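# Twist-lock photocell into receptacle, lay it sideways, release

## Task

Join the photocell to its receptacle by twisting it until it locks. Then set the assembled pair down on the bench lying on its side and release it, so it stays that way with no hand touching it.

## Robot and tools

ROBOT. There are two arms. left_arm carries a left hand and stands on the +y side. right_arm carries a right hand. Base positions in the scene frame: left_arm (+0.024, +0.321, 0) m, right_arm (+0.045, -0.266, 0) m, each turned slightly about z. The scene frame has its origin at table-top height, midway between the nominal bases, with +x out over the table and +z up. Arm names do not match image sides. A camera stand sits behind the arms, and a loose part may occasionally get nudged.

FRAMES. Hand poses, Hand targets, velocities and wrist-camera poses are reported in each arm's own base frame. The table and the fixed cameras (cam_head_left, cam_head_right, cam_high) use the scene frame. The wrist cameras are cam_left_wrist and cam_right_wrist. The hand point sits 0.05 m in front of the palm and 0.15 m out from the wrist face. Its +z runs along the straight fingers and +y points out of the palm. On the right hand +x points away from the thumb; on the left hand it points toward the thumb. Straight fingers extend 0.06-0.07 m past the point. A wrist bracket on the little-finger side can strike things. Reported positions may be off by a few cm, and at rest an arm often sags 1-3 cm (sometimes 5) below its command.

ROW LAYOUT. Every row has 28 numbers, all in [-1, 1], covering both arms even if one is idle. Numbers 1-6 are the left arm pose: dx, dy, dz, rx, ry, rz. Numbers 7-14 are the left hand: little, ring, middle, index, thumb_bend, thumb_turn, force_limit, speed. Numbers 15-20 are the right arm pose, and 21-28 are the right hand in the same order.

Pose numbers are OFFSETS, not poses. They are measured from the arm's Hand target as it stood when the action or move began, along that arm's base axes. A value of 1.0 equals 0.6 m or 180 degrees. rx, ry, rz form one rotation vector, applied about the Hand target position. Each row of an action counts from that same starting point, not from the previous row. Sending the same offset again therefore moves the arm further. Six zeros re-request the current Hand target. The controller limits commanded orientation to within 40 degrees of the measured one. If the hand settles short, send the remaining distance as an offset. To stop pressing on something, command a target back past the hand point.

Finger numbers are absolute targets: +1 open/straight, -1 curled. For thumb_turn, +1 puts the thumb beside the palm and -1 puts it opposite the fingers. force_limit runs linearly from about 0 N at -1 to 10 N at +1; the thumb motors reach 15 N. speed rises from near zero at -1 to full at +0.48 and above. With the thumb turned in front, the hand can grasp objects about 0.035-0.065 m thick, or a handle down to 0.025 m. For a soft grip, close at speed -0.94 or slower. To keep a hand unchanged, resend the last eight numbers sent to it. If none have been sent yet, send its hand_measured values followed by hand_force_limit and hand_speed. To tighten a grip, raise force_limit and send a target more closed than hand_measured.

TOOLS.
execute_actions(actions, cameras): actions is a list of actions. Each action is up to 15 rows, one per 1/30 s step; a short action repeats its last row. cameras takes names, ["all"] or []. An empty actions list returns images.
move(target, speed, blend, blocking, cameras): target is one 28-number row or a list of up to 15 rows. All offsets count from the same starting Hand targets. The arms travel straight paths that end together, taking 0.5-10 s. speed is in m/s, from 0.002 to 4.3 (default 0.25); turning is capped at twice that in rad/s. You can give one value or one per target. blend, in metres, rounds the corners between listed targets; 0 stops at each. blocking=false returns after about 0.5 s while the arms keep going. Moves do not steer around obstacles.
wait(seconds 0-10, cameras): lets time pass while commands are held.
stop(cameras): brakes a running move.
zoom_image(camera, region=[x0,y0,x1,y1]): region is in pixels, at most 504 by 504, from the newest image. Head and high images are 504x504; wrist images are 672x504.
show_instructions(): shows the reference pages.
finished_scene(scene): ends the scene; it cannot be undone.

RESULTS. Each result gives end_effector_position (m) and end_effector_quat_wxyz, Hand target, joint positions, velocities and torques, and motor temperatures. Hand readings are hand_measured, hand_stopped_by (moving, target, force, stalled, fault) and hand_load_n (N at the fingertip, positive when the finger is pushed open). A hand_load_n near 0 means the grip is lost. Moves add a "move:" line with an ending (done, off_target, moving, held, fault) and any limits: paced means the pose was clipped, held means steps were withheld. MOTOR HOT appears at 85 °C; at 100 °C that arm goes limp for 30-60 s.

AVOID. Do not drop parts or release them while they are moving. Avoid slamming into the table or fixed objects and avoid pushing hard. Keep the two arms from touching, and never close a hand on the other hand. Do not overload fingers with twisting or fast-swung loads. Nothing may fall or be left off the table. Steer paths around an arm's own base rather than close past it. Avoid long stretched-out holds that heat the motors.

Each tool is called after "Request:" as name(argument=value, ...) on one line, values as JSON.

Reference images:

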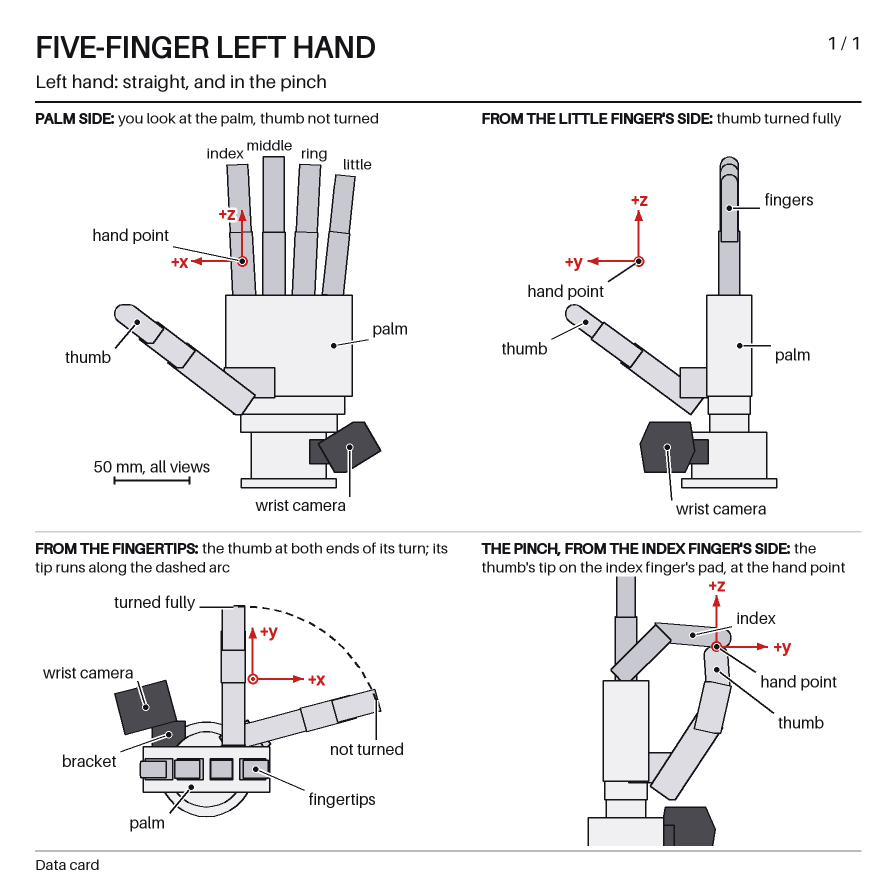

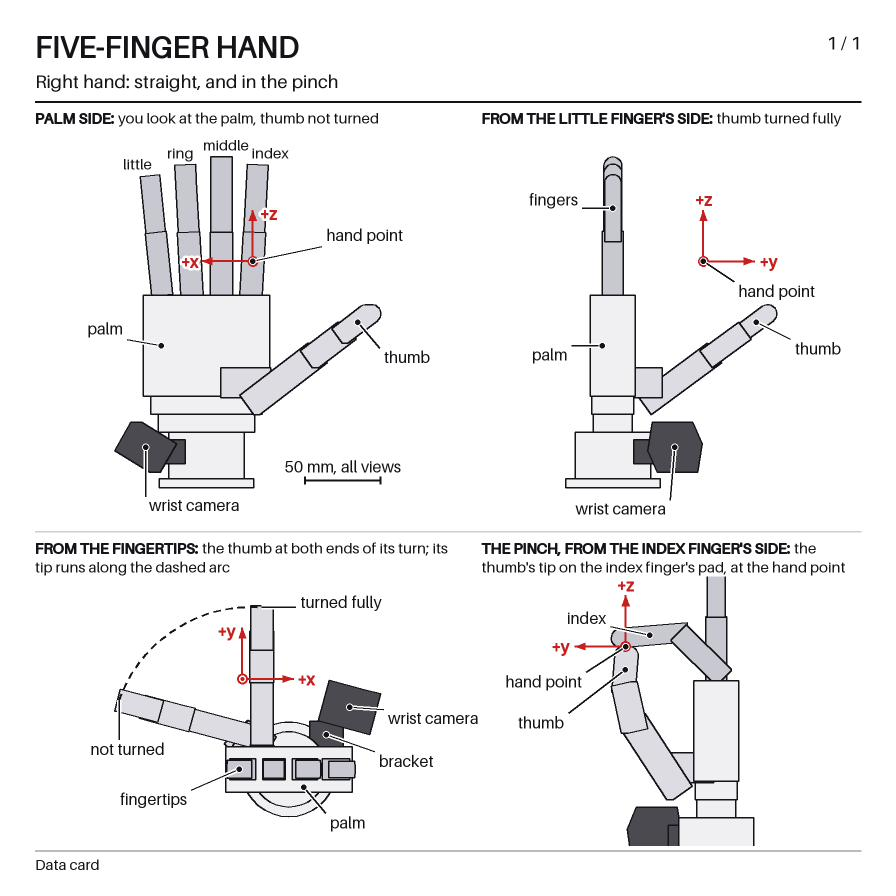

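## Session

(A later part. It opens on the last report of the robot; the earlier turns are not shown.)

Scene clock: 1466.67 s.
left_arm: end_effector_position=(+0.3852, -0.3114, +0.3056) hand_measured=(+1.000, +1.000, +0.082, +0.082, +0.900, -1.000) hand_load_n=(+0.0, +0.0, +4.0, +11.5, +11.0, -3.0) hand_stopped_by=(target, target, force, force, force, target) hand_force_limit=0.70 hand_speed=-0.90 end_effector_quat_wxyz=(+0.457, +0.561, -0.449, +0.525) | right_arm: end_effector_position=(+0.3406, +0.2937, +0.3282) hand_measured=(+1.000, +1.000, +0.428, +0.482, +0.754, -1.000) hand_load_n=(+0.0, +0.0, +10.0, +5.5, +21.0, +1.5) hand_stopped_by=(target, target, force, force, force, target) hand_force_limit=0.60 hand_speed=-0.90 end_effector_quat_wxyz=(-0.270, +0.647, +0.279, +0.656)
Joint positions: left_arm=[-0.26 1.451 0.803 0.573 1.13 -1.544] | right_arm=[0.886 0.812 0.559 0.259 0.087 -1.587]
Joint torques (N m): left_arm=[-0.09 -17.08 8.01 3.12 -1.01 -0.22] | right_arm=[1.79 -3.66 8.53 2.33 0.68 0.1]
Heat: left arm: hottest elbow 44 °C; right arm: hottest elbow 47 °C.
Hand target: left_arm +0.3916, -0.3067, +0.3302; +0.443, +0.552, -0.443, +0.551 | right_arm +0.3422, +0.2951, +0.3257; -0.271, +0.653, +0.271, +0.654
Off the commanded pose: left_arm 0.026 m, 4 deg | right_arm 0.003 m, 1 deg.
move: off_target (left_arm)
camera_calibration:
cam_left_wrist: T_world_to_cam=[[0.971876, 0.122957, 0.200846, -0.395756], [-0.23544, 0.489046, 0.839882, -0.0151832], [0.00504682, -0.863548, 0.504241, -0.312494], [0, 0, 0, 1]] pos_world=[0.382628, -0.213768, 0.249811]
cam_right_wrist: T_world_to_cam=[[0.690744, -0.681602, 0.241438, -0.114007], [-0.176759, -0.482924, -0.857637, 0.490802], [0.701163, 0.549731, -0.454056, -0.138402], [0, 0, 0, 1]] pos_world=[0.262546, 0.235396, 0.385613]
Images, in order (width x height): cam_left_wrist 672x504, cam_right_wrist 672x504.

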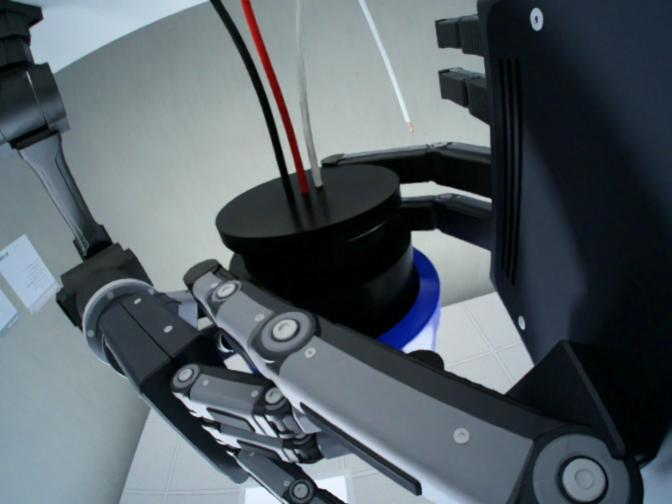

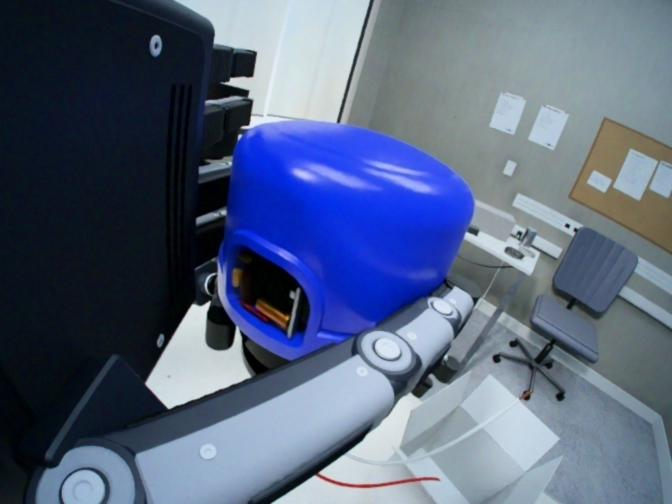

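Request:
move(target=[0,0,0,0,0,0.03,1,1,-0.72,-0.72,0.48,-1,0.7,-0.9,0,0,0,0,0,-0.03,1,1,-0.1,-0.15,0.6,-1,0.6,-0.9], speed=0.08, cameras=["cam_right_wrist","cam_left_wrist"])

Request:
move(target=[0,0,0,0,0,0.025,1,1,-0.72,-0.72,0.48,-1,0.7,-0.9,0,0,0,0,0,-0.025,1,1,-0.1,-0.15,0.6,-1,0.6,-0.9], speed=0.08, cameras=["cam_right_wrist","cam_left_wrist"])

Scene clock: 1480.40 s.
left_arm: end_effector_position=(+0.3828, -0.3134, +0.3008) hand_measured=(+1.000, +1.000, +0.082, +0.082, +0.900, -1.000) hand_load_n=(+0.0, +0.0, +3.5, +7.0, +6.0, -2.5) hand_stopped_by=(target, target, force, force, force, target) hand_force_limit=0.70 hand_speed=-0.90 end_effector_quat_wxyz=(+0.431, +0.584, -0.425, +0.541) | right_arm: end_effector_position=(+0.3392, +0.2928, +0.3220) hand_measured=(+1.000, +1.000, +0.428, +0.482, +0.754, -1.000) hand_load_n=(+0.0, +0.5, +10.0, +6.0, +20.5, +2.0) hand_stopped_by=(target, target, force, force, force, target) hand_force_limit=0.60 hand_speed=-0.90 end_effector_quat_wxyz=(-0.240, +0.661, +0.250, +0.666)
Joint positions: left_arm=[-0.274 1.405 0.749 0.573 1.028 -1.542] | right_arm=[0.951 0.843 0.559 0.285 0.243 -1.587]
Joint torques (N m): left_arm=[0.21 -16.62 8.35 3.26 -1.07 -0.26] | right_arm=[1.73 -3.96 9.54 1.99 0.86 0.07]
Heat: left arm: hottest elbow 43 °C; right arm: hottest elbow 46 °C.
Hand target: left_arm +0.3917, -0.3066, +0.3303; +0.416, +0.572, -0.416, +0.572 | right_arm +0.3422, +0.2951, +0.3257; -0.240, +0.665, +0.240, +0.666
Off the commanded pose: left_arm 0.031 m, 4 deg | right_arm 0.005 m, 1 deg.
move: off_target (left_arm)
camera_calibration:
cam_left_wrist: T_world_to_cam=[[0.958354, 0.205918, 0.197877, -0.360183], [-0.273059, 0.457775, 0.846097, -0.00802033], [0.0836428, -0.864893, 0.494939, -0.339456], [0, 0, 0, 1]] pos_world=[0.371385, -0.215754, 0.246068]
cam_right_wrist: T_world_to_cam=[[0.627182, -0.740452, 0.241608, -0.0735469], [-0.222514, -0.467613, -0.855468, 0.495163], [0.746412, 0.482773, -0.458039, -0.134183], [0, 0, 0, 1]] pos_world=[0.256464, 0.241866, 0.379905]
Images, in order (width x height): cam_left_wrist 672x504, cam_right_wrist 672x504.

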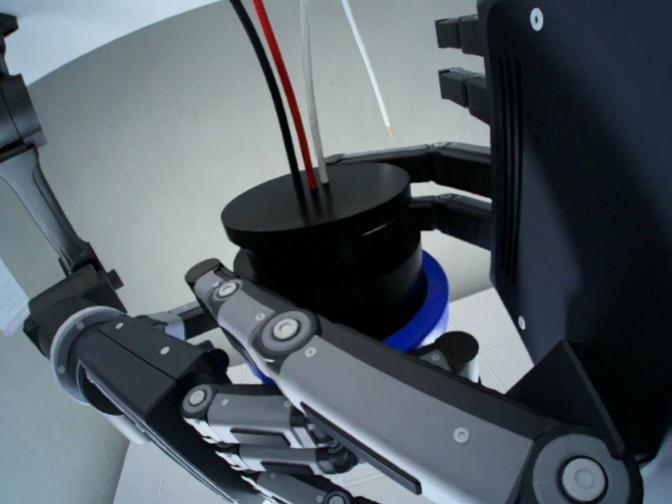

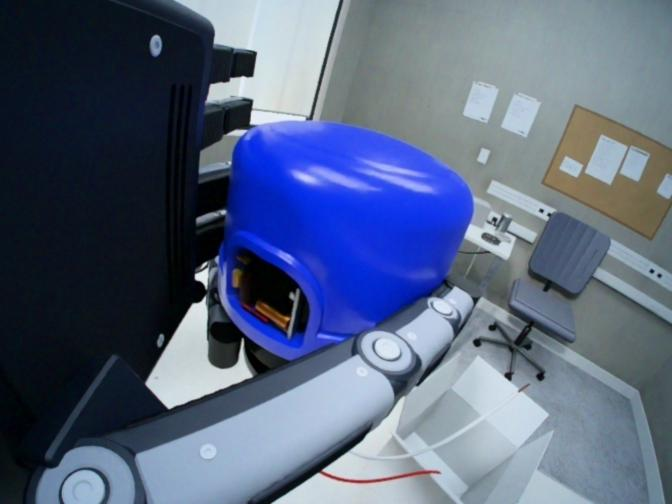

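Scene clock: 1481.37 s.
left_arm: end_effector_position=(+0.3831, -0.3132, +0.3006) hand_measured=(+1.000, +1.000, +0.082, +0.082, +0.900, -1.000) hand_load_n=(+0.0, +0.0, +3.0, +7.0, +6.5, -4.0) hand_stopped_by=(target, target, force, force, force, target) hand_force_limit=0.70 hand_speed=-0.90 end_effector_quat_wxyz=(+0.406, +0.600, -0.405, +0.558) | right_arm: end_effector_position=(+0.3391, +0.2920, +0.3202) hand_measured=(+1.000, +1.000, +0.428, +0.482, +0.754, -1.000) hand_load_n=(+0.0, +0.0, +10.0, +6.5, +20.5, +2.5) hand_stopped_by=(target, target, force, force, force, target) hand_force_limit=0.60 hand_speed=-0.90 end_effector_quat_wxyz=(-0.214, +0.671, +0.224, +0.673)
Joint positions: left_arm=[-0.284 1.364 0.711 0.573 0.938 -1.542] | right_arm=[0.999 0.875 0.572 0.302 0.369 -1.585]
Joint torques (N m): left_arm=[0.09 -15.74 8.39 3.3 -1.1 -0.26] | right_arm=[1.55 -4.6 9.84 1.98 0.83 0.05]
Heat: left arm: hottest elbow 43 °C; right arm: hottest elbow 46 °C.
Hand target: left_arm +0.3916, -0.3067, +0.3303; +0.393, +0.588, -0.393, +0.587 | right_arm +0.3423, +0.2950, +0.3259; -0.213, +0.674, +0.213, +0.675
Off the commanded pose: left_arm 0.032 m, 4 deg | right_arm 0.007 m, 1 deg.
move: off_target (left_arm)
camera_calibration:
cam_left_wrist: T_world_to_cam=[[0.93803, 0.279532, 0.204844, -0.331679], [-0.312914, 0.429137, 0.847305, -0.00187425], [0.148942, -0.858897, 0.490013, -0.360881], [0, 0, 0, 1]] pos_world=[0.364289, -0.216441, 0.246367]
cam_right_wrist: T_world_to_cam=[[0.56822, -0.78712, 0.239933, -0.0395156], [-0.261279, -0.449071, -0.85444, 0.500511], [0.780294, 0.422821, -0.460829, -0.127681], [0, 0, 0, 1]] pos_world=[0.252856, 0.247648, 0.378299]
Images, in order (width x height): cam_left_wrist 672x504, cam_right_wrist 672x504.

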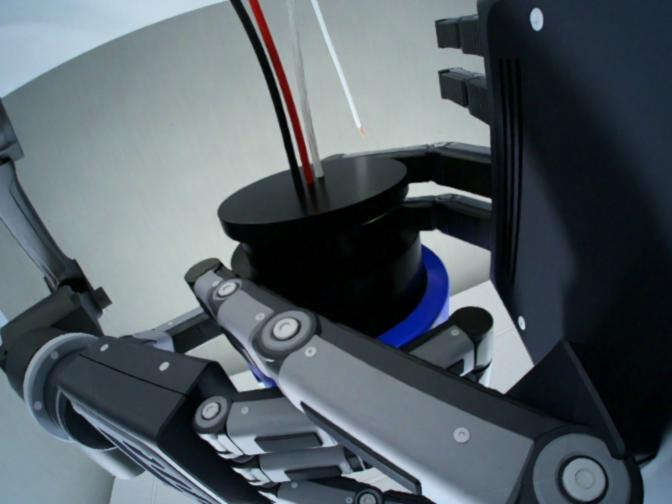

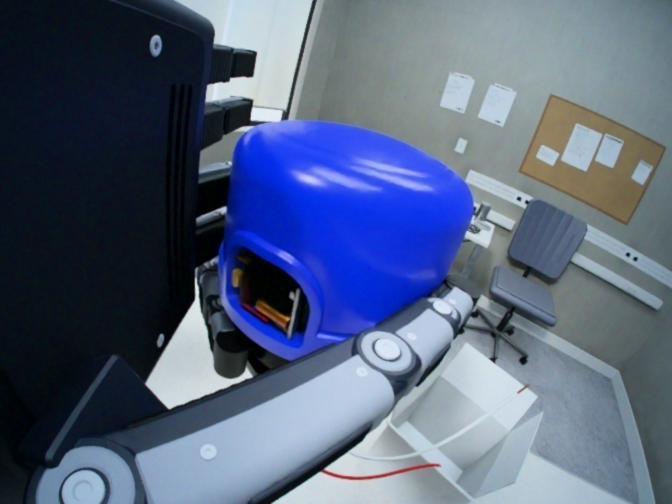

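Request:
move(target=[0,0,0,0,0,0,1,1,-0.72,-0.72,0.48,-1,0.7,-0.9,0,0,0.08,0,0,0,1,1,-0.1,-0.15,0.6,-1,0.6,-0.9], speed=0.06, cameras=["cam_right_wrist","cam_left_wrist","cam_high"])

Scene clock: 1491.93 s.
left_arm: end_effector_position=(+0.3827, -0.3121, +0.3092) hand_measured=(+1.000, +1.000, +0.082, +0.082, +0.900, -1.000) hand_load_n=(+0.0, +0.0, +3.5, +6.5, +6.0, +0.5) hand_stopped_by=(target, target, force, force, force, target) hand_force_limit=0.70 hand_speed=-0.90 end_effector_quat_wxyz=(+0.405, +0.598, -0.400, +0.564) | right_arm: end_effector_position=(+0.3399, +0.2942, +0.3312) hand_measured=(+1.000, +1.000, +0.428, +0.482, +0.754, -1.000) hand_load_n=(+0.0, +0.0, +9.0, +6.0, +20.5, +3.5) hand_stopped_by=(target, target, force, force, force, target) hand_force_limit=0.60 hand_speed=-0.90 end_effector_quat_wxyz=(-0.201, +0.691, +0.235, +0.654)
Joint positions: left_arm=[-0.284 1.346 0.711 0.574 0.927 -1.555] | right_arm=[1.001 0.867 0.642 0.156 0.374 -1.574]
Joint torques (N m): left_arm=[0.03 -14.04 8.54 3.19 -0.69 -0.11] | right_arm=[1.14 -7.77 12.53 2 0.71 -0.05]
Heat: left arm: hottest elbow 43 °C; right arm: hottest elbow 47 °C.
Hand target: left_arm +0.3916, -0.3067, +0.3304; +0.393, +0.588, -0.394, +0.588 | right_arm +0.3422, +0.2951, +0.3738; -0.213, +0.674, +0.213, +0.674
Off the commanded pose: left_arm 0.024 m, 3 deg | right_arm 0.043 m, 4 deg.
move: off_target (left_arm, right_arm)
camera_calibration:
cam_left_wrist: T_world_to_cam=[[0.933492, 0.292029, 0.208113, -0.328745], [-0.323153, 0.433489, 0.841225, -0.00270571], [0.155448, -0.852529, 0.499029, -0.367347], [0, 0, 0, 1]] pos_world=[0.36311, -0.215998, 0.254009]
cam_right_wrist: T_world_to_cam=[[0.576434, -0.7769, 0.25328, -0.051043], [-0.298371, -0.488669, -0.819864, 0.523932], [0.760723, 0.397026, -0.51349, -0.0925083], [0, 0, 0, 1]] pos_world=[0.256122, 0.253102, 0.394979]
Images, in order (width x height): cam_high 504x504, cam_left_wrist 672x504, cam_right_wrist 672x504.

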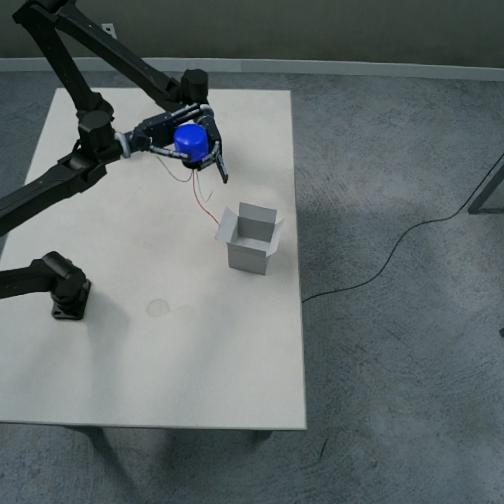

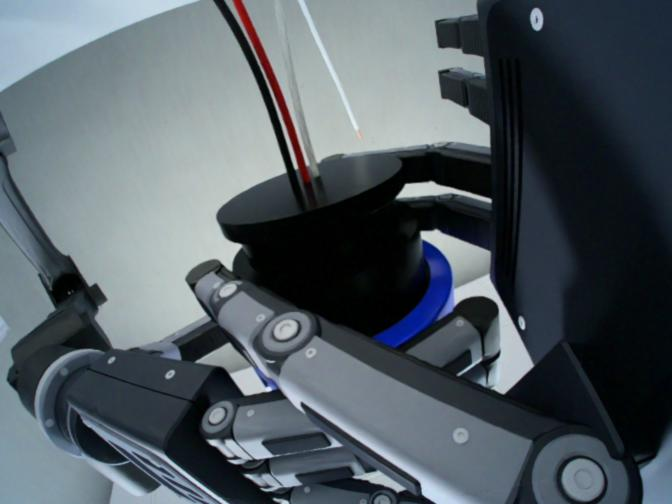

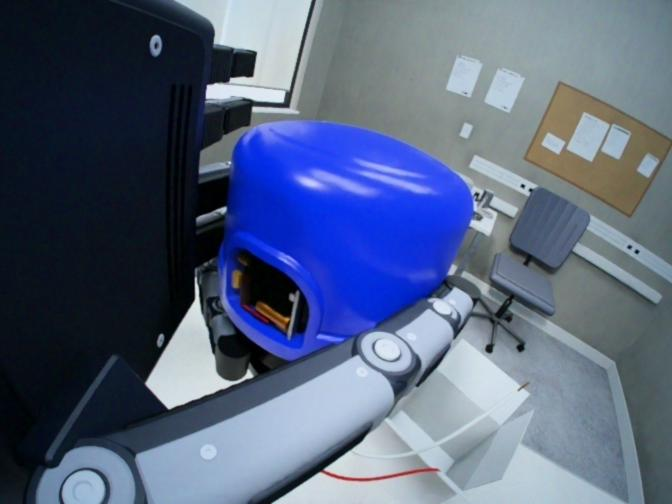

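Request:
move(target=[0,0,-0.03,0,0,0,1,1,-0.72,-0.72,0.48,-1,0.7,-0.9,0,0,0.05,0,0,0,1,1,-0.1,-0.15,0.6,-1,0.6,-0.9], speed=0.06, cameras=["cam_right_wrist","cam_left_wrist"])

Scene clock: 1498.67 s.
left_arm: end_effector_position=(+0.3830, -0.3114, +0.3192) hand_measured=(+1.000, +1.000, +0.082, +0.082, +0.900, -1.000) hand_load_n=(+0.0, +0.0, +3.0, +7.0, +5.5, +3.0) hand_stopped_by=(target, target, force, force, force, target) hand_force_limit=0.70 hand_speed=-0.90 end_effector_quat_wxyz=(+0.401, +0.582, -0.401, +0.583) | right_arm: end_effector_position=(+0.3393, +0.2950, +0.3421) hand_measured=(+1.000, +1.000, +0.428, +0.482, +0.754, -1.000) hand_load_n=(+0.0, +0.0, +9.5, +6.0, +20.5, +4.0) hand_stopped_by=(target, target, force, force, force, target) hand_force_limit=0.60 hand_speed=-0.90 end_effector_quat_wxyz=(-0.196, +0.702, +0.240, +0.642)
Joint positions: left_arm=[-0.284 1.346 0.711 0.637 0.92 -1.572] | right_arm=[1.003 0.86 0.692 0.061 0.374 -1.565]
Joint torques (N m): left_arm=[0.09 -10.64 6.75 2.97 -0.46 0.09] | right_arm=[1.44 -8.59 14 2.21 0.75 -0.14]
Heat: left arm: hottest elbow 43 °C; right arm: hottest elbow 50 °C.
Hand target: left_arm +0.3916, -0.3067, +0.3123; +0.393, +0.588, -0.393, +0.588 | right_arm +0.3422, +0.2950, +0.4037; -0.213, +0.674, +0.213, +0.674
Off the commanded pose: left_arm 0.012 m, 1 deg | right_arm 0.062 m, 6 deg.
move: off_target (left_arm, right_arm)
camera_calibration:
cam_left_wrist: T_world_to_cam=[[0.921248, 0.303948, 0.242731, -0.333955], [-0.363471, 0.450421, 0.815481, 0.0176388], [0.138532, -0.839486, 0.525426, -0.369641], [0, 0, 0, 1]] pos_world=[0.365274, -0.216749, 0.260896]
cam_right_wrist: T_world_to_cam=[[0.583327, -0.770342, 0.257492, -0.0585414], [-0.319065, -0.508857, -0.799539, 0.539086], [0.746945, 0.384236, -0.542619, -0.0683379], [0, 0, 0, 1]] pos_world=[0.257197, 0.255479, 0.409013]
Images, in order (width x height): cam_left_wrist 672x504, cam_right_wrist 672x504.

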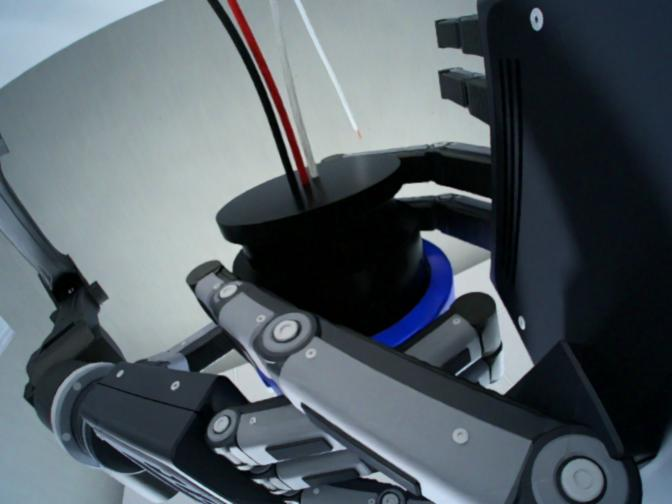

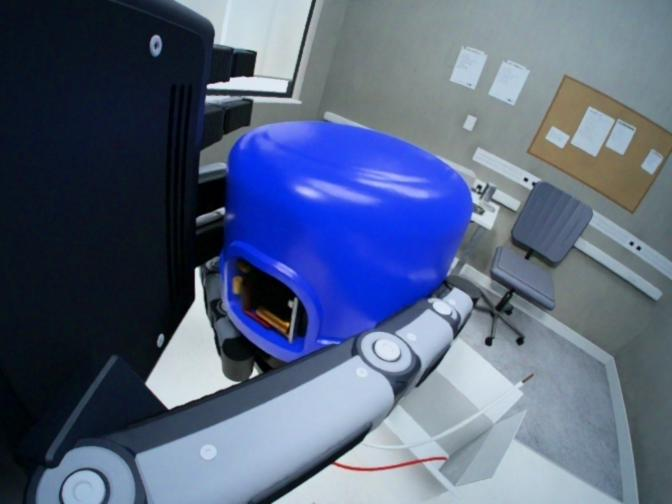

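Request:
zoom_image(camera="cam_left_wrist", region=[200, 100, 460, 400])

Scaled by 1.680 from the camera's 672x504 image, which has a finer 960x720 frame.

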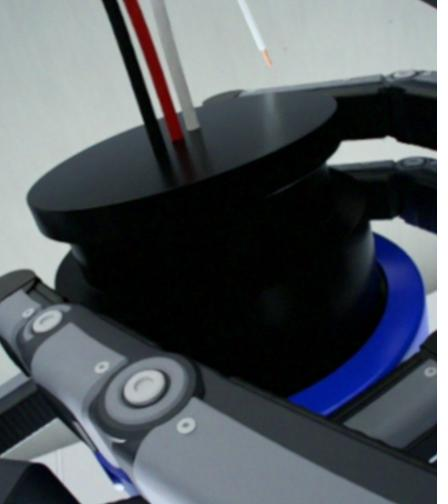

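Request:
move(target=[0,0,0,0,0,0,1,1,-0.8,-0.8,0.4,-1,0.9,-0.9,0,0,-0.1,0,0,0,1,1,-0.1,-0.15,0.6,-1,0.6,-0.9], speed=0.06, cameras=["cam_left_wrist"])

Scene clock: 1539.73 s.
left_arm: end_effector_position=(+0.3845, -0.3112, +0.3138) hand_measured=(+1.000, +1.000, +0.060, +0.076, +0.888, -1.000) hand_load_n=(+0.0, +0.0, +11.5, +8.0, +14.0, +3.0) hand_stopped_by=(target, target, force, force, force, target) hand_force_limit=0.90 hand_speed=-0.90 end_effector_quat_wxyz=(+0.399, +0.585, -0.399, +0.582) | right_arm: end_effector_position=(+0.3399, +0.2948, +0.3354) hand_measured=(+1.000, +1.000, +0.428, +0.482, +0.754, -1.000) hand_load_n=(+0.0, +0.0, +9.5, +4.0, +21.0, -0.5) hand_stopped_by=(target, target, force, force, force, target) hand_force_limit=0.60 hand_speed=-0.90 end_effector_quat_wxyz=(-0.211, +0.681, +0.223, +0.665)
Joint positions: left_arm=[-0.284 1.355 0.706 0.644 0.916 -1.568] | right_arm=[1.004 0.868 0.63 0.209 0.381 -1.568]
Joint torques (N m): left_arm=[0.03 -11.46 7.08 2.71 -0.27 0.01] | right_arm=[1.26 -5.19 8.64 3.25 0.41 -0.11]
Motor temperatures (°C): left_arm=[22 31 42 25 23 24] | right_arm=[22 24 59 26 25 23]
Heat: left arm: hottest elbow 42 °C; right arm: hottest elbow 59 °C.
Hand target: left_arm +0.3917, -0.3066, +0.3123; +0.393, +0.588, -0.393, +0.588 | right_arm +0.3422, +0.2951, +0.3438; -0.213, +0.674, +0.213, +0.675
Off the commanded pose: left_arm 0.009 m, 1 deg | right_arm 0.009 m, 2 deg.
move: done
camera_calibration:
cam_left_wrist: T_world_to_cam=[[0.92055, 0.307714, 0.240624, -0.331943], [-0.362903, 0.445778, 0.818281, 0.0200036], [0.144531, -0.840591, 0.522031, -0.368509], [0, 0, 0, 1]] pos_world=[0.36609, -0.216539, 0.255878]
Images, in order (width x height): cam_left_wrist 672x504.

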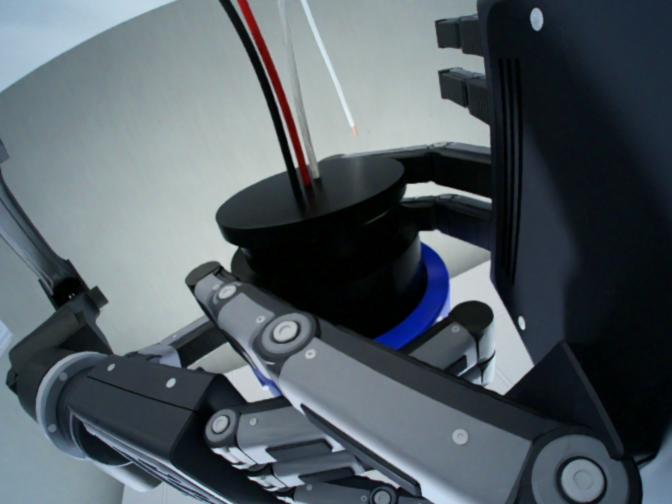

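Request:
move(target=[0,0,0,0,0,0,1,1,-0.8,-0.8,0.4,-1,0.9,-0.9,0,0,-0.01,0,0,-0.06,1,1,-0.1,-0.15,0.6,-1,0.6,-0.9], speed=0.06, cameras=["cam_left_wrist","cam_right_wrist"])

Scene clock: 1547.87 s.
left_arm: end_effector_position=(+0.3794, -0.3114, +0.3040) hand_measured=(+1.000, +1.000, +0.060, +0.076, +0.888, -1.000) hand_load_n=(+0.0, -0.5, +8.5, +2.5, +10.0, -5.0) hand_stopped_by=(target, target, force, force, force, target) hand_force_limit=0.90 hand_speed=-0.90 end_effector_quat_wxyz=(+0.401, +0.585, -0.407, +0.576) | right_arm: end_effector_position=(+0.3355, +0.2956, +0.3239) hand_measured=(+1.000, +1.000, +0.428, +0.482, +0.754, -1.000) hand_load_n=(+0.0, +0.0, +9.5, +8.0, +20.5, +4.5) hand_stopped_by=(target, target, force, force, force, target) hand_force_limit=0.60 hand_speed=-0.90 end_effector_quat_wxyz=(-0.158, +0.693, +0.166, +0.683)
Joint positions: left_arm=[-0.284 1.363 0.694 0.644 0.932 -1.551] | right_arm=[1.098 0.957 0.637 0.3 0.635 -1.566]
Joint torques (N m): left_arm=[0.09 -12.22 7.84 2.74 -0.95 -0.15] | right_arm=[0.5 -4.72 10.39 2.15 1.33 -0.14]
Motor temperatures (°C): left_arm=[22 31 42 25 23 24] | right_arm=[22 24 58 26 25 23]
Heat: left arm: hottest elbow 42 °C; right arm: hottest elbow 58 °C.
Hand target: left_arm +0.3916, -0.3067, +0.3121; +0.393, +0.588, -0.393, +0.587 | right_arm +0.3422, +0.2950, +0.3378; -0.149, +0.691, +0.149, +0.692
Off the commanded pose: left_arm 0.016 m, 2 deg | right_arm 0.015 m, 2 deg.
move: off_target (left_arm, right_arm)
camera_calibration:
cam_left_wrist: T_world_to_cam=[[0.926368, 0.289251, 0.241199, -0.332977], [-0.352827, 0.442496, 0.824445, 0.0195378], [0.131743, -0.848841, 0.51197, -0.357512], [0, 0, 0, 1]] pos_world=[0.362452, -0.215802, 0.247241]
cam_right_wrist: T_world_to_cam=[[0.433449, -0.870508, 0.233105, 0.0366139], [-0.346018, -0.399604, -0.848874, 0.51644], [0.832102, 0.287285, -0.47442, -0.0975652], [0, 0, 0, 1]] pos_world=[0.244011, 0.266273, 0.383571]
Images, in order (width x height): cam_left_wrist 672x504, cam_right_wrist 672x504.

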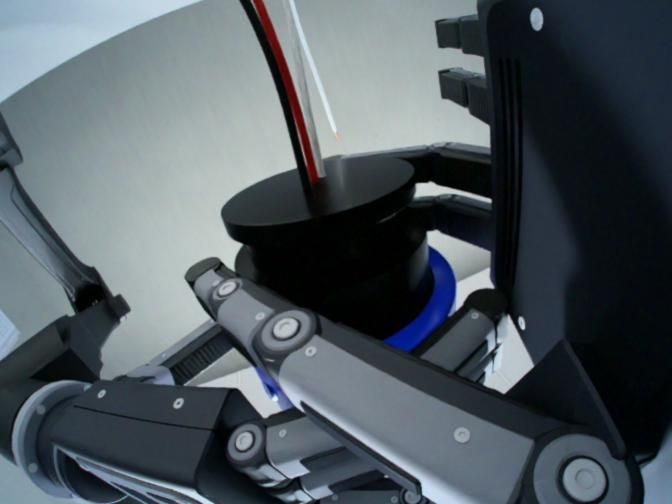

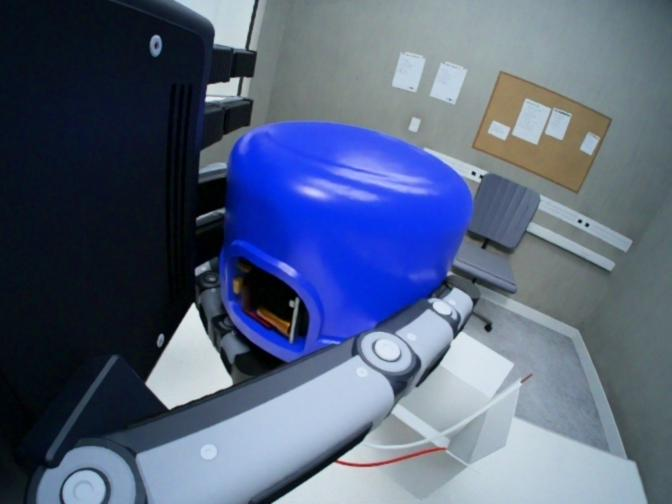

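Request:
move(target=[0,0,0,0,0,0,1,1,-0.8,-0.8,0.4,-1,0.9,-0.9,0,0,0.04,0,0,0.015,1,1,-0.1,-0.15,0.6,-1,0.6,-0.9], speed=0.06, cameras=["cam_high"])

Scene clock: 1559.13 s.
left_arm: end_effector_position=(+0.3807, -0.3112, +0.3048) hand_measured=(+1.000, +1.000, +0.060, +0.076, +0.888, -1.000) hand_load_n=(+0.0, +0.0, +8.0, +4.0, +10.0, -0.5) hand_stopped_by=(target, target, force, force, force, target) hand_force_limit=0.90 hand_speed=-0.90 end_effector_quat_wxyz=(+0.404, +0.588, -0.402, +0.574) | right_arm: end_effector_position=(+0.3367, +0.2970, +0.3268) hand_measured=(+1.000, +1.000, +0.428, +0.482, +0.754, -1.000) hand_load_n=(+0.0, +0.0, +8.5, +6.0, +20.5, +8.0) hand_stopped_by=(target, target, force, force, force, target) hand_force_limit=0.60 hand_speed=-0.90 end_effector_quat_wxyz=(-0.164, +0.700, +0.177, +0.672)
Joint positions: left_arm=[-0.284 1.363 0.694 0.644 0.928 -1.564] | right_arm=[1.085 0.942 0.657 0.234 0.598 -1.55]
Joint torques (N m): left_arm=[0.09 -12.1 7.84 2.71 -0.77 0.01] | right_arm=[0.56 -7.94 11.77 1.39 0.29 -0.33]
Motor temperatures (°C): left_arm=[22 30 42 25 24 24] | right_arm=[22 24 56 26 26 23]
Heat: left arm: hottest elbow 42 °C; right arm: hottest elbow 56 °C.
Hand target: left_arm +0.3916, -0.3067, +0.3121; +0.393, +0.588, -0.393, +0.587 | right_arm +0.3423, +0.2950, +0.3617; -0.165, +0.687, +0.165, +0.688
Off the commanded pose: left_arm 0.014 m, 2 deg | right_arm 0.036 m, 3 deg.
move: off_target (left_arm, right_arm)
Images, in order (width x height): cam_high 504x504.

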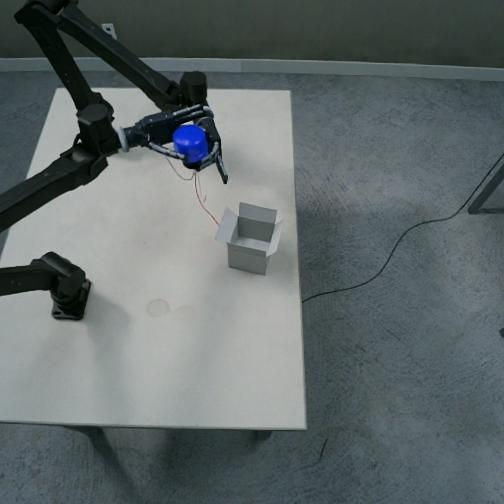

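Request:
move(target=[0,0,0,0,0,0,1,1,0.5,0.5,1,-1,0.9,-0.7,0,0,0,0,0,0,1,1,-0.1,-0.15,0.6,-1,0.6,-0.9], speed=0.06, cameras=["cam_left_wrist","cam_right_wrist"])

Scene clock: 1569.97 s.
left_arm: end_effector_position=(+0.3844, -0.3104, +0.3047) hand_measured=(+1.000, +1.000, +0.500, +0.500, +1.000, -1.000) hand_load_n=(+0.0, +0.0, +0.0, +0.0, +0.0, +0.0) hand_stopped_by=(target, target, target, target, target, target) hand_force_limit=0.90 hand_speed=-0.70 end_effector_quat_wxyz=(+0.399, +0.592, -0.397, +0.578) | right_arm: end_effector_position=(+0.3373, +0.2945, +0.3240) hand_measured=(+1.000, +1.000, +0.428, +0.482, +0.754, -1.000) hand_load_n=(+0.0, +0.0, +9.0, +5.5, +21.0, +2.5) hand_stopped_by=(target, target, force, force, force, target) hand_force_limit=0.60 hand_speed=-0.90 end_effector_quat_wxyz=(-0.156, +0.704, +0.181, +0.669)
Joint positions: left_arm=[-0.282 1.363 0.694 0.644 0.912 -1.564] | right_arm=[1.082 0.942 0.657 0.217 0.601 -1.555]
Joint torques (N m): left_arm=[-0.09 -12.22 7.88 2.73 -0.08 -0.01] | right_arm=[0.38 -8.06 11.74 2.1 0.16 -0.28]
Motor temperatures (°C): left_arm=[22 30 42 25 24 24] | right_arm=[22 24 57 26 26 23]
Heat: left arm: hottest elbow 42 °C; right arm: hottest elbow 57 °C.
Hand target: left_arm +0.3916, -0.3066, +0.3121; +0.393, +0.588, -0.393, +0.587 | right_arm +0.3423, +0.2951, +0.3619; -0.165, +0.687, +0.165, +0.688
Off the commanded pose: left_arm 0.011 m, 1 deg | right_arm 0.038 m, 4 deg.
move: off_target (left_arm, right_arm)
camera_calibration:
cam_left_wrist: T_world_to_cam=[[0.92266, 0.310612, 0.228516, -0.326228], [-0.352342, 0.438264, 0.82691, 0.018002], [0.156698, -0.843472, 0.51381, -0.366193], [0, 0, 0, 1]] pos_world=[0.364722, -0.215433, 0.247816]
cam_right_wrist: T_world_to_cam=[[0.455144, -0.855261, 0.247736, 0.0183056], [-0.362924, -0.432251, -0.825497, 0.524454], [0.813099, 0.285811, -0.507131, -0.0812525], [0, 0, 0, 1]] pos_world=[0.248072, 0.265575, 0.387195]
Images, in order (width x height): cam_left_wrist 672x504, cam_right_wrist 672x504.

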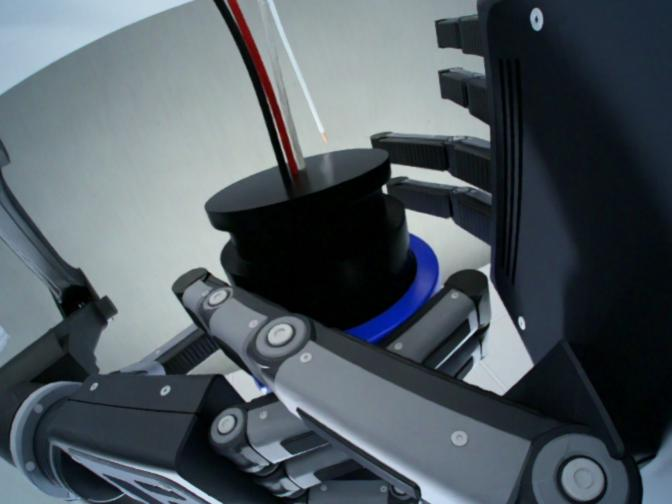

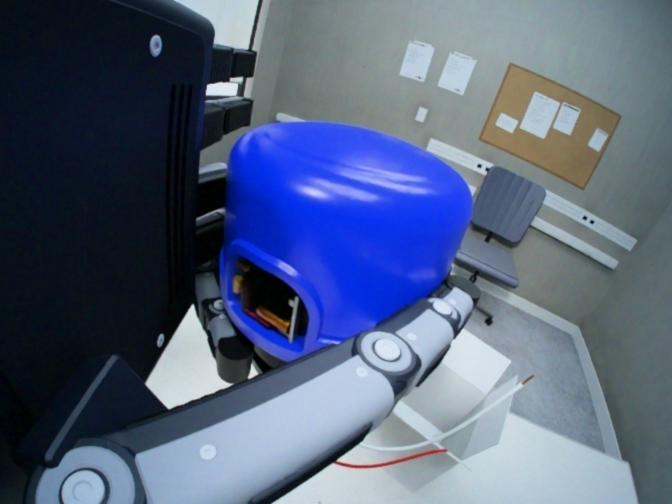

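Request:
move(target=[[0,0,0,0,0,0,1,1,1,1,1,-1,0.9,-0.7,0,0,0,0,0,0,1,1,-0.1,-0.15,0.6,-1,0.6,-0.9],[-0.0255,0.0616,-0.03,0,0,0,1,1,1,1,1,-1,0.9,-0.7,0,0,0,0,0,0,1,1,-0.1,-0.15,0.6,-1,0.6,-0.9],[-0.102,0.246,-0.07,0,0,0,1,1,1,1,1,-1,0.9,-0.7,0,0,0,0,0,0,1,1,-0.1,-0.15,0.6,-1,0.6,-0.9]], speed=0.08, blend=0.01, cameras=["cam_left_wrist","cam_right_wrist","cam_high"])

Scene clock: 1619.50 s.
left_arm: end_effector_position=(+0.3326, -0.1624, +0.2664) hand_measured=(+1.000, +1.000, +1.000, +1.000, +1.000, -1.000) hand_load_n=(+0.0, +0.0, +0.0, +0.0, +0.5, +0.0) hand_stopped_by=(target, target, target, target, target, target) hand_force_limit=0.90 hand_speed=-0.70 end_effector_quat_wxyz=(+0.401, +0.593, -0.390, +0.579) | right_arm: end_effector_position=(+0.3373, +0.2945, +0.3240) hand_measured=(+1.000, +1.000, +0.428, +0.482, +0.754, -1.000) hand_load_n=(+0.0, +0.0, +9.0, +5.5, +20.5, +2.5) hand_stopped_by=(target, target, force, force, force, target) hand_force_limit=0.60 hand_speed=-0.90 end_effector_quat_wxyz=(-0.156, +0.704, +0.181, +0.669)
Joint positions: left_arm=[0.128 1.279 0.477 0.772 1.316 -1.564] | right_arm=[1.082 0.942 0.657 0.217 0.601 -1.555]
Joint torques (N m): left_arm=[-0.09 -10.34 5.72 2.59 0.22 0.04] | right_arm=[0.56 -8 11.75 2.1 0.14 -0.29]
Motor temperatures (°C): left_arm=[22 30 42 25 23 24] | right_arm=[22 24 58 26 25 23]
Heat: left arm: hottest elbow 42 °C; right arm: hottest elbow 58 °C.
Hand target: left_arm +0.3304, -0.1591, +0.2702; +0.393, +0.588, -0.393, +0.587 | right_arm +0.3423, +0.2951, +0.3619; -0.165, +0.687, +0.165, +0.688
Off the commanded pose: left_arm 0.005 m, 1 deg | right_arm 0.038 m, 4 deg.
move: off_target (right_arm); blend cut to 0 m at target 1
camera_calibration:
cam_left_wrist: T_world_to_cam=[[0.921786, 0.319784, 0.219201, -0.311296], [-0.350271, 0.444545, 0.824433, -0.0324444], [0.166195, -0.836731, 0.521786, -0.217596], [0, 0, 0, 1]] pos_world=[0.311747, -0.0680986, 0.208523]
cam_right_wrist: T_world_to_cam=[[0.455144, -0.855261, 0.247736, 0.0183056], [-0.362924, -0.432251, -0.825497, 0.524454], [0.813099, 0.285811, -0.507131, -0.0812525], [0, 0, 0, 1]] pos_world=[0.248072, 0.265575, 0.387195]
Images, in order (width x height): cam_high 504x504, cam_left_wrist 672x504, cam_right_wrist 672x504.

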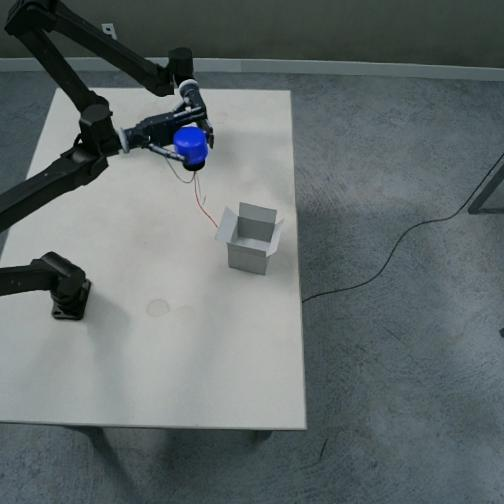

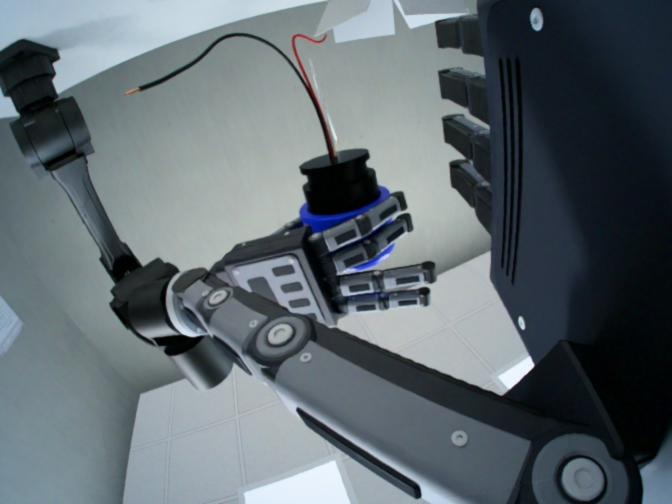

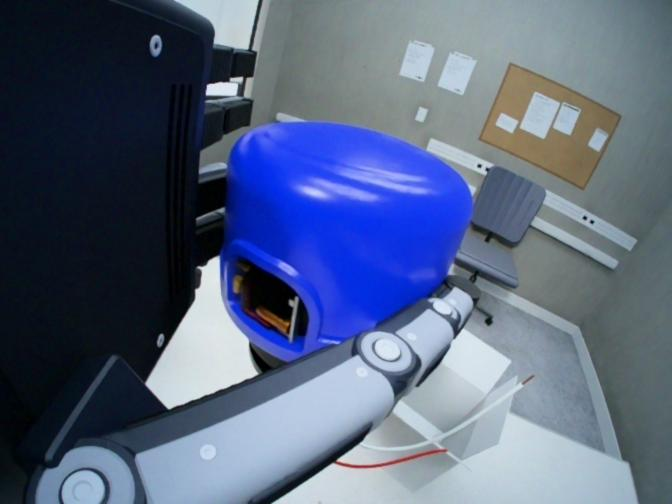

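Request:
zoom_image(camera="cam_left_wrist", region=[270, 130, 450, 310])

Scaled by 2.800 from the camera's 672x504 image, which has a finer 960x720 frame.

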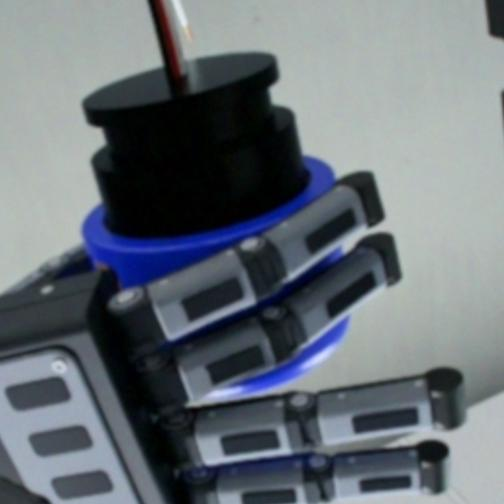

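Request:
move(target=[[-0.033,0.333,0.05,0,0,0.12,1,1,1,1,1,-1,0.9,-0.7,-0.018,-0.14,0.02,0.211,0.161,-0.161,1,1,-0.1,-0.15,0.6,-1,0.6,-0.9],[-0.033,0.333,0.05,0,0,0.12,1,1,1,1,1,-1,0.9,-0.7,-0.037,-0.278,0.02,0.422,0.322,-0.322,1,1,-0.1,-0.15,0.6,-1,0.6,-0.9]], speed=0.14, blend=0.03, cameras=["cam_right_wrist","cam_high","cam_head_right"])

Scene clock: 1672.53 s.
left_arm: end_effector_position=(+0.3093, +0.0332, +0.2877) hand_measured=(+1.000, +1.000, +1.000, +1.000, +1.000, -1.000) hand_load_n=(+0.0, +0.0, +0.0, +0.0, +0.0, +0.0) hand_stopped_by=(target, target, target, target, target, target) hand_force_limit=0.90 hand_speed=-0.70 end_effector_quat_wxyz=(+0.273, +0.660, -0.254, +0.652) | right_arm: end_effector_position=(+0.3102, +0.1261, +0.3409) hand_measured=(+1.000, +1.000, +0.428, +0.482, +0.754, -1.000) hand_load_n=(+0.0, +0.0, +9.5, +5.0, +20.5, +1.5) hand_stopped_by=(target, target, force, force, force, target) hand_force_limit=0.60 hand_speed=-0.90 end_effector_quat_wxyz=(-0.227, +0.675, -0.657, +0.246)
Joint positions: left_arm=[0.788 1.165 0.45 0.722 1.552 -1.606] | right_arm=[0.406 0.924 1.234 -1.245 0.267 0.291]
Joint torques (N m): left_arm=[0.03 -8.41 8.4 1.62 0.19 -0.07] | right_arm=[0.15 -5.54 12.68 1.51 0.05 0.08]
Motor temperatures (°C): left_arm=[22 30 40 25 23 24] | right_arm=[22 24 59 26 25 23]
Heat: left arm: hottest elbow 40 °C; right arm: hottest elbow 59 °C.
Hand target: left_arm +0.3106, +0.0407, +0.3001; +0.276, +0.651, -0.276, +0.651 | right_arm +0.3201, +0.1283, +0.3738; -0.255, +0.659, -0.661, +0.255
Off the commanded pose: left_arm 0.015 m, 3 deg | right_arm 0.035 m, 4 deg.
joint sent to its limit (left arm) — joint 5 (wrist yaw), upper limit. The joint targets are off in orientation, not in position.
move: off_target (left_arm, right_arm)
camera_calibration:
cam_right_wrist: T_world_to_cam=[[-0.755855, -0.257483, -0.601984, 0.472399], [-0.464539, 0.858821, 0.21594, -0.0305381], [0.461396, 0.442865, -0.768755, 0.175888], [0, 0, 0, 1]] pos_world=[0.261725, 0.0699667, 0.426186]
Images, in order (width x height): cam_head_right 504x504, cam_high 504x504, cam_right_wrist 672x504.

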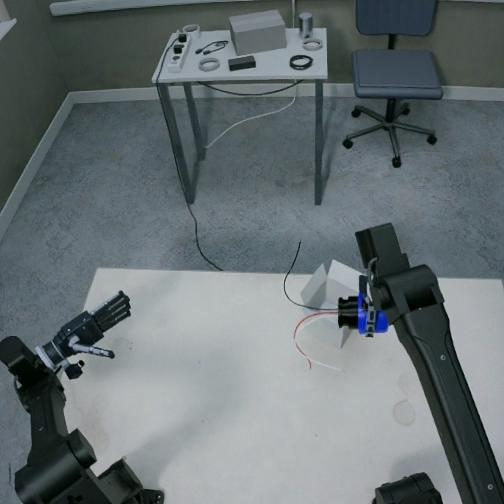

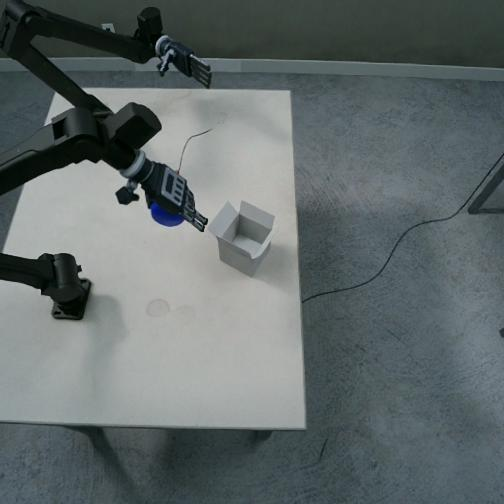

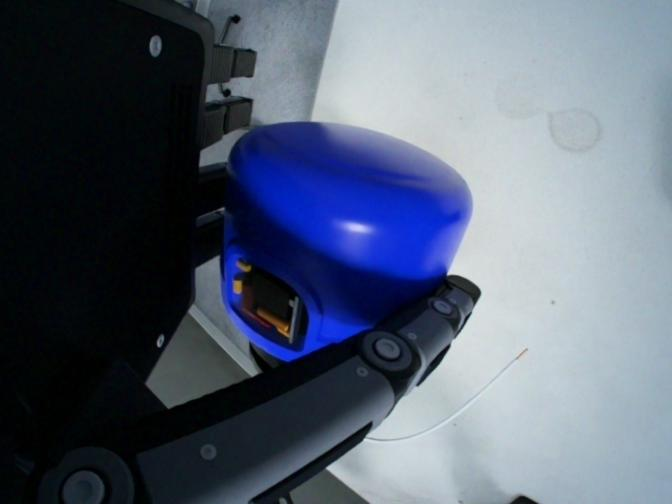

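Request:
move(target=[0,0,0,0,0,0.1,1,1,1,1,1,-1,0.9,-0.7,-0.0335,0,-0.473,0,0,0,1,1,-0.1,-0.15,0.6,-1,0.6,-0.9], speed=0.12, cameras=["cam_right_wrist","cam_high","cam_head_right"])

Scene clock: 1697.57 s.
left_arm: end_effector_position=(+0.3122, +0.0383, +0.2999) hand_measured=(+1.000, +1.000, +1.000, +1.000, +1.000, -1.000) hand_load_n=(+0.0, +0.0, +0.0, +0.0, +0.0, +0.0) hand_stopped_by=(target, target, target, target, target, target) hand_force_limit=0.90 hand_speed=-0.70 end_effector_quat_wxyz=(+0.181, +0.685, -0.172, +0.684) | right_arm: end_effector_position=(+0.2919, +0.1216, +0.0826) hand_measured=(+1.000, +1.000, +0.428, +0.482, +0.754, -1.000) hand_load_n=(+0.0, +0.0, +9.5, +5.0, +20.5, +1.0) hand_stopped_by=(target, target, force, force, force, target) hand_force_limit=0.60 hand_speed=-0.90 end_effector_quat_wxyz=(-0.239, +0.665, -0.662, +0.250)
Joint positions: left_arm=[0.825 0.957 0.371 0.589 1.33 -1.586] | right_arm=[0.42 0.867 0.507 -0.552 0.281 0.319]
Joint torques (N m): left_arm=[-0.03 -6.24 6.79 1.37 -0.11 0.18] | right_arm=[2.26 -4.42 8.18 2.58 0.34 0.09]
Motor temperatures (°C): left_arm=[22 30 41 24 23 24] | right_arm=[22 24 58 26 24 23]
Heat: left arm: hottest elbow 41 °C; right arm: hottest elbow 58 °C.
Hand target: left_arm +0.3106, +0.0407, +0.3002; +0.171, +0.686, -0.171, +0.686 | right_arm +0.2998, +0.1283, +0.0900; -0.255, +0.659, -0.660, +0.255
Off the commanded pose: left_arm 0.003 m, 1 deg | right_arm 0.013 m, 2 deg.
move: off_target (right_arm)
camera_calibration:
cam_right_wrist: T_world_to_cam=[[-0.743948, -0.234998, -0.625554, 0.29766], [-0.45646, 0.862401, 0.218879, 0.0176087], [0.488043, 0.448375, -0.748849, -0.0223227], [0, 0, 0, 1]] pos_world=[0.240375, 0.0647724, 0.165632]
Images, in order (width x height): cam_head_right 504x504, cam_high 504x504, cam_right_wrist 672x504.

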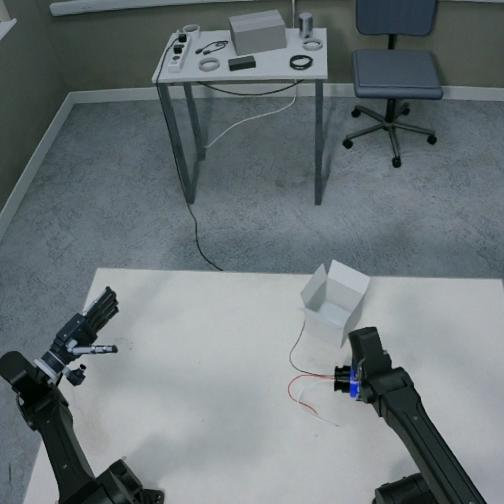

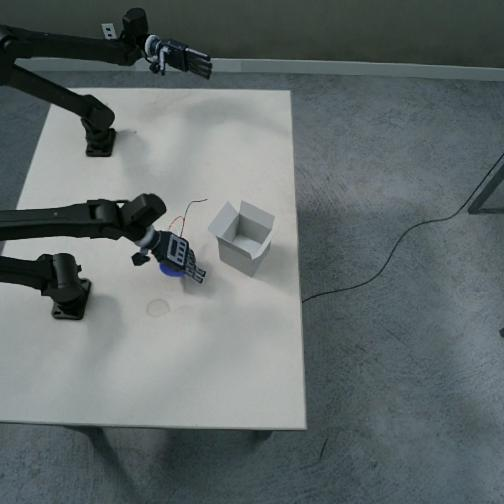

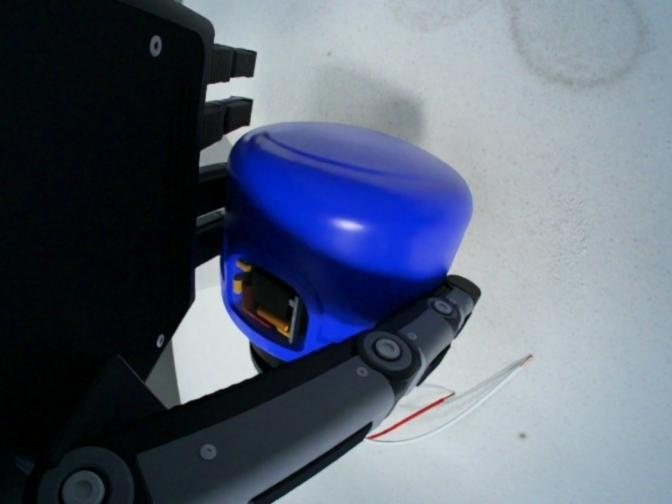

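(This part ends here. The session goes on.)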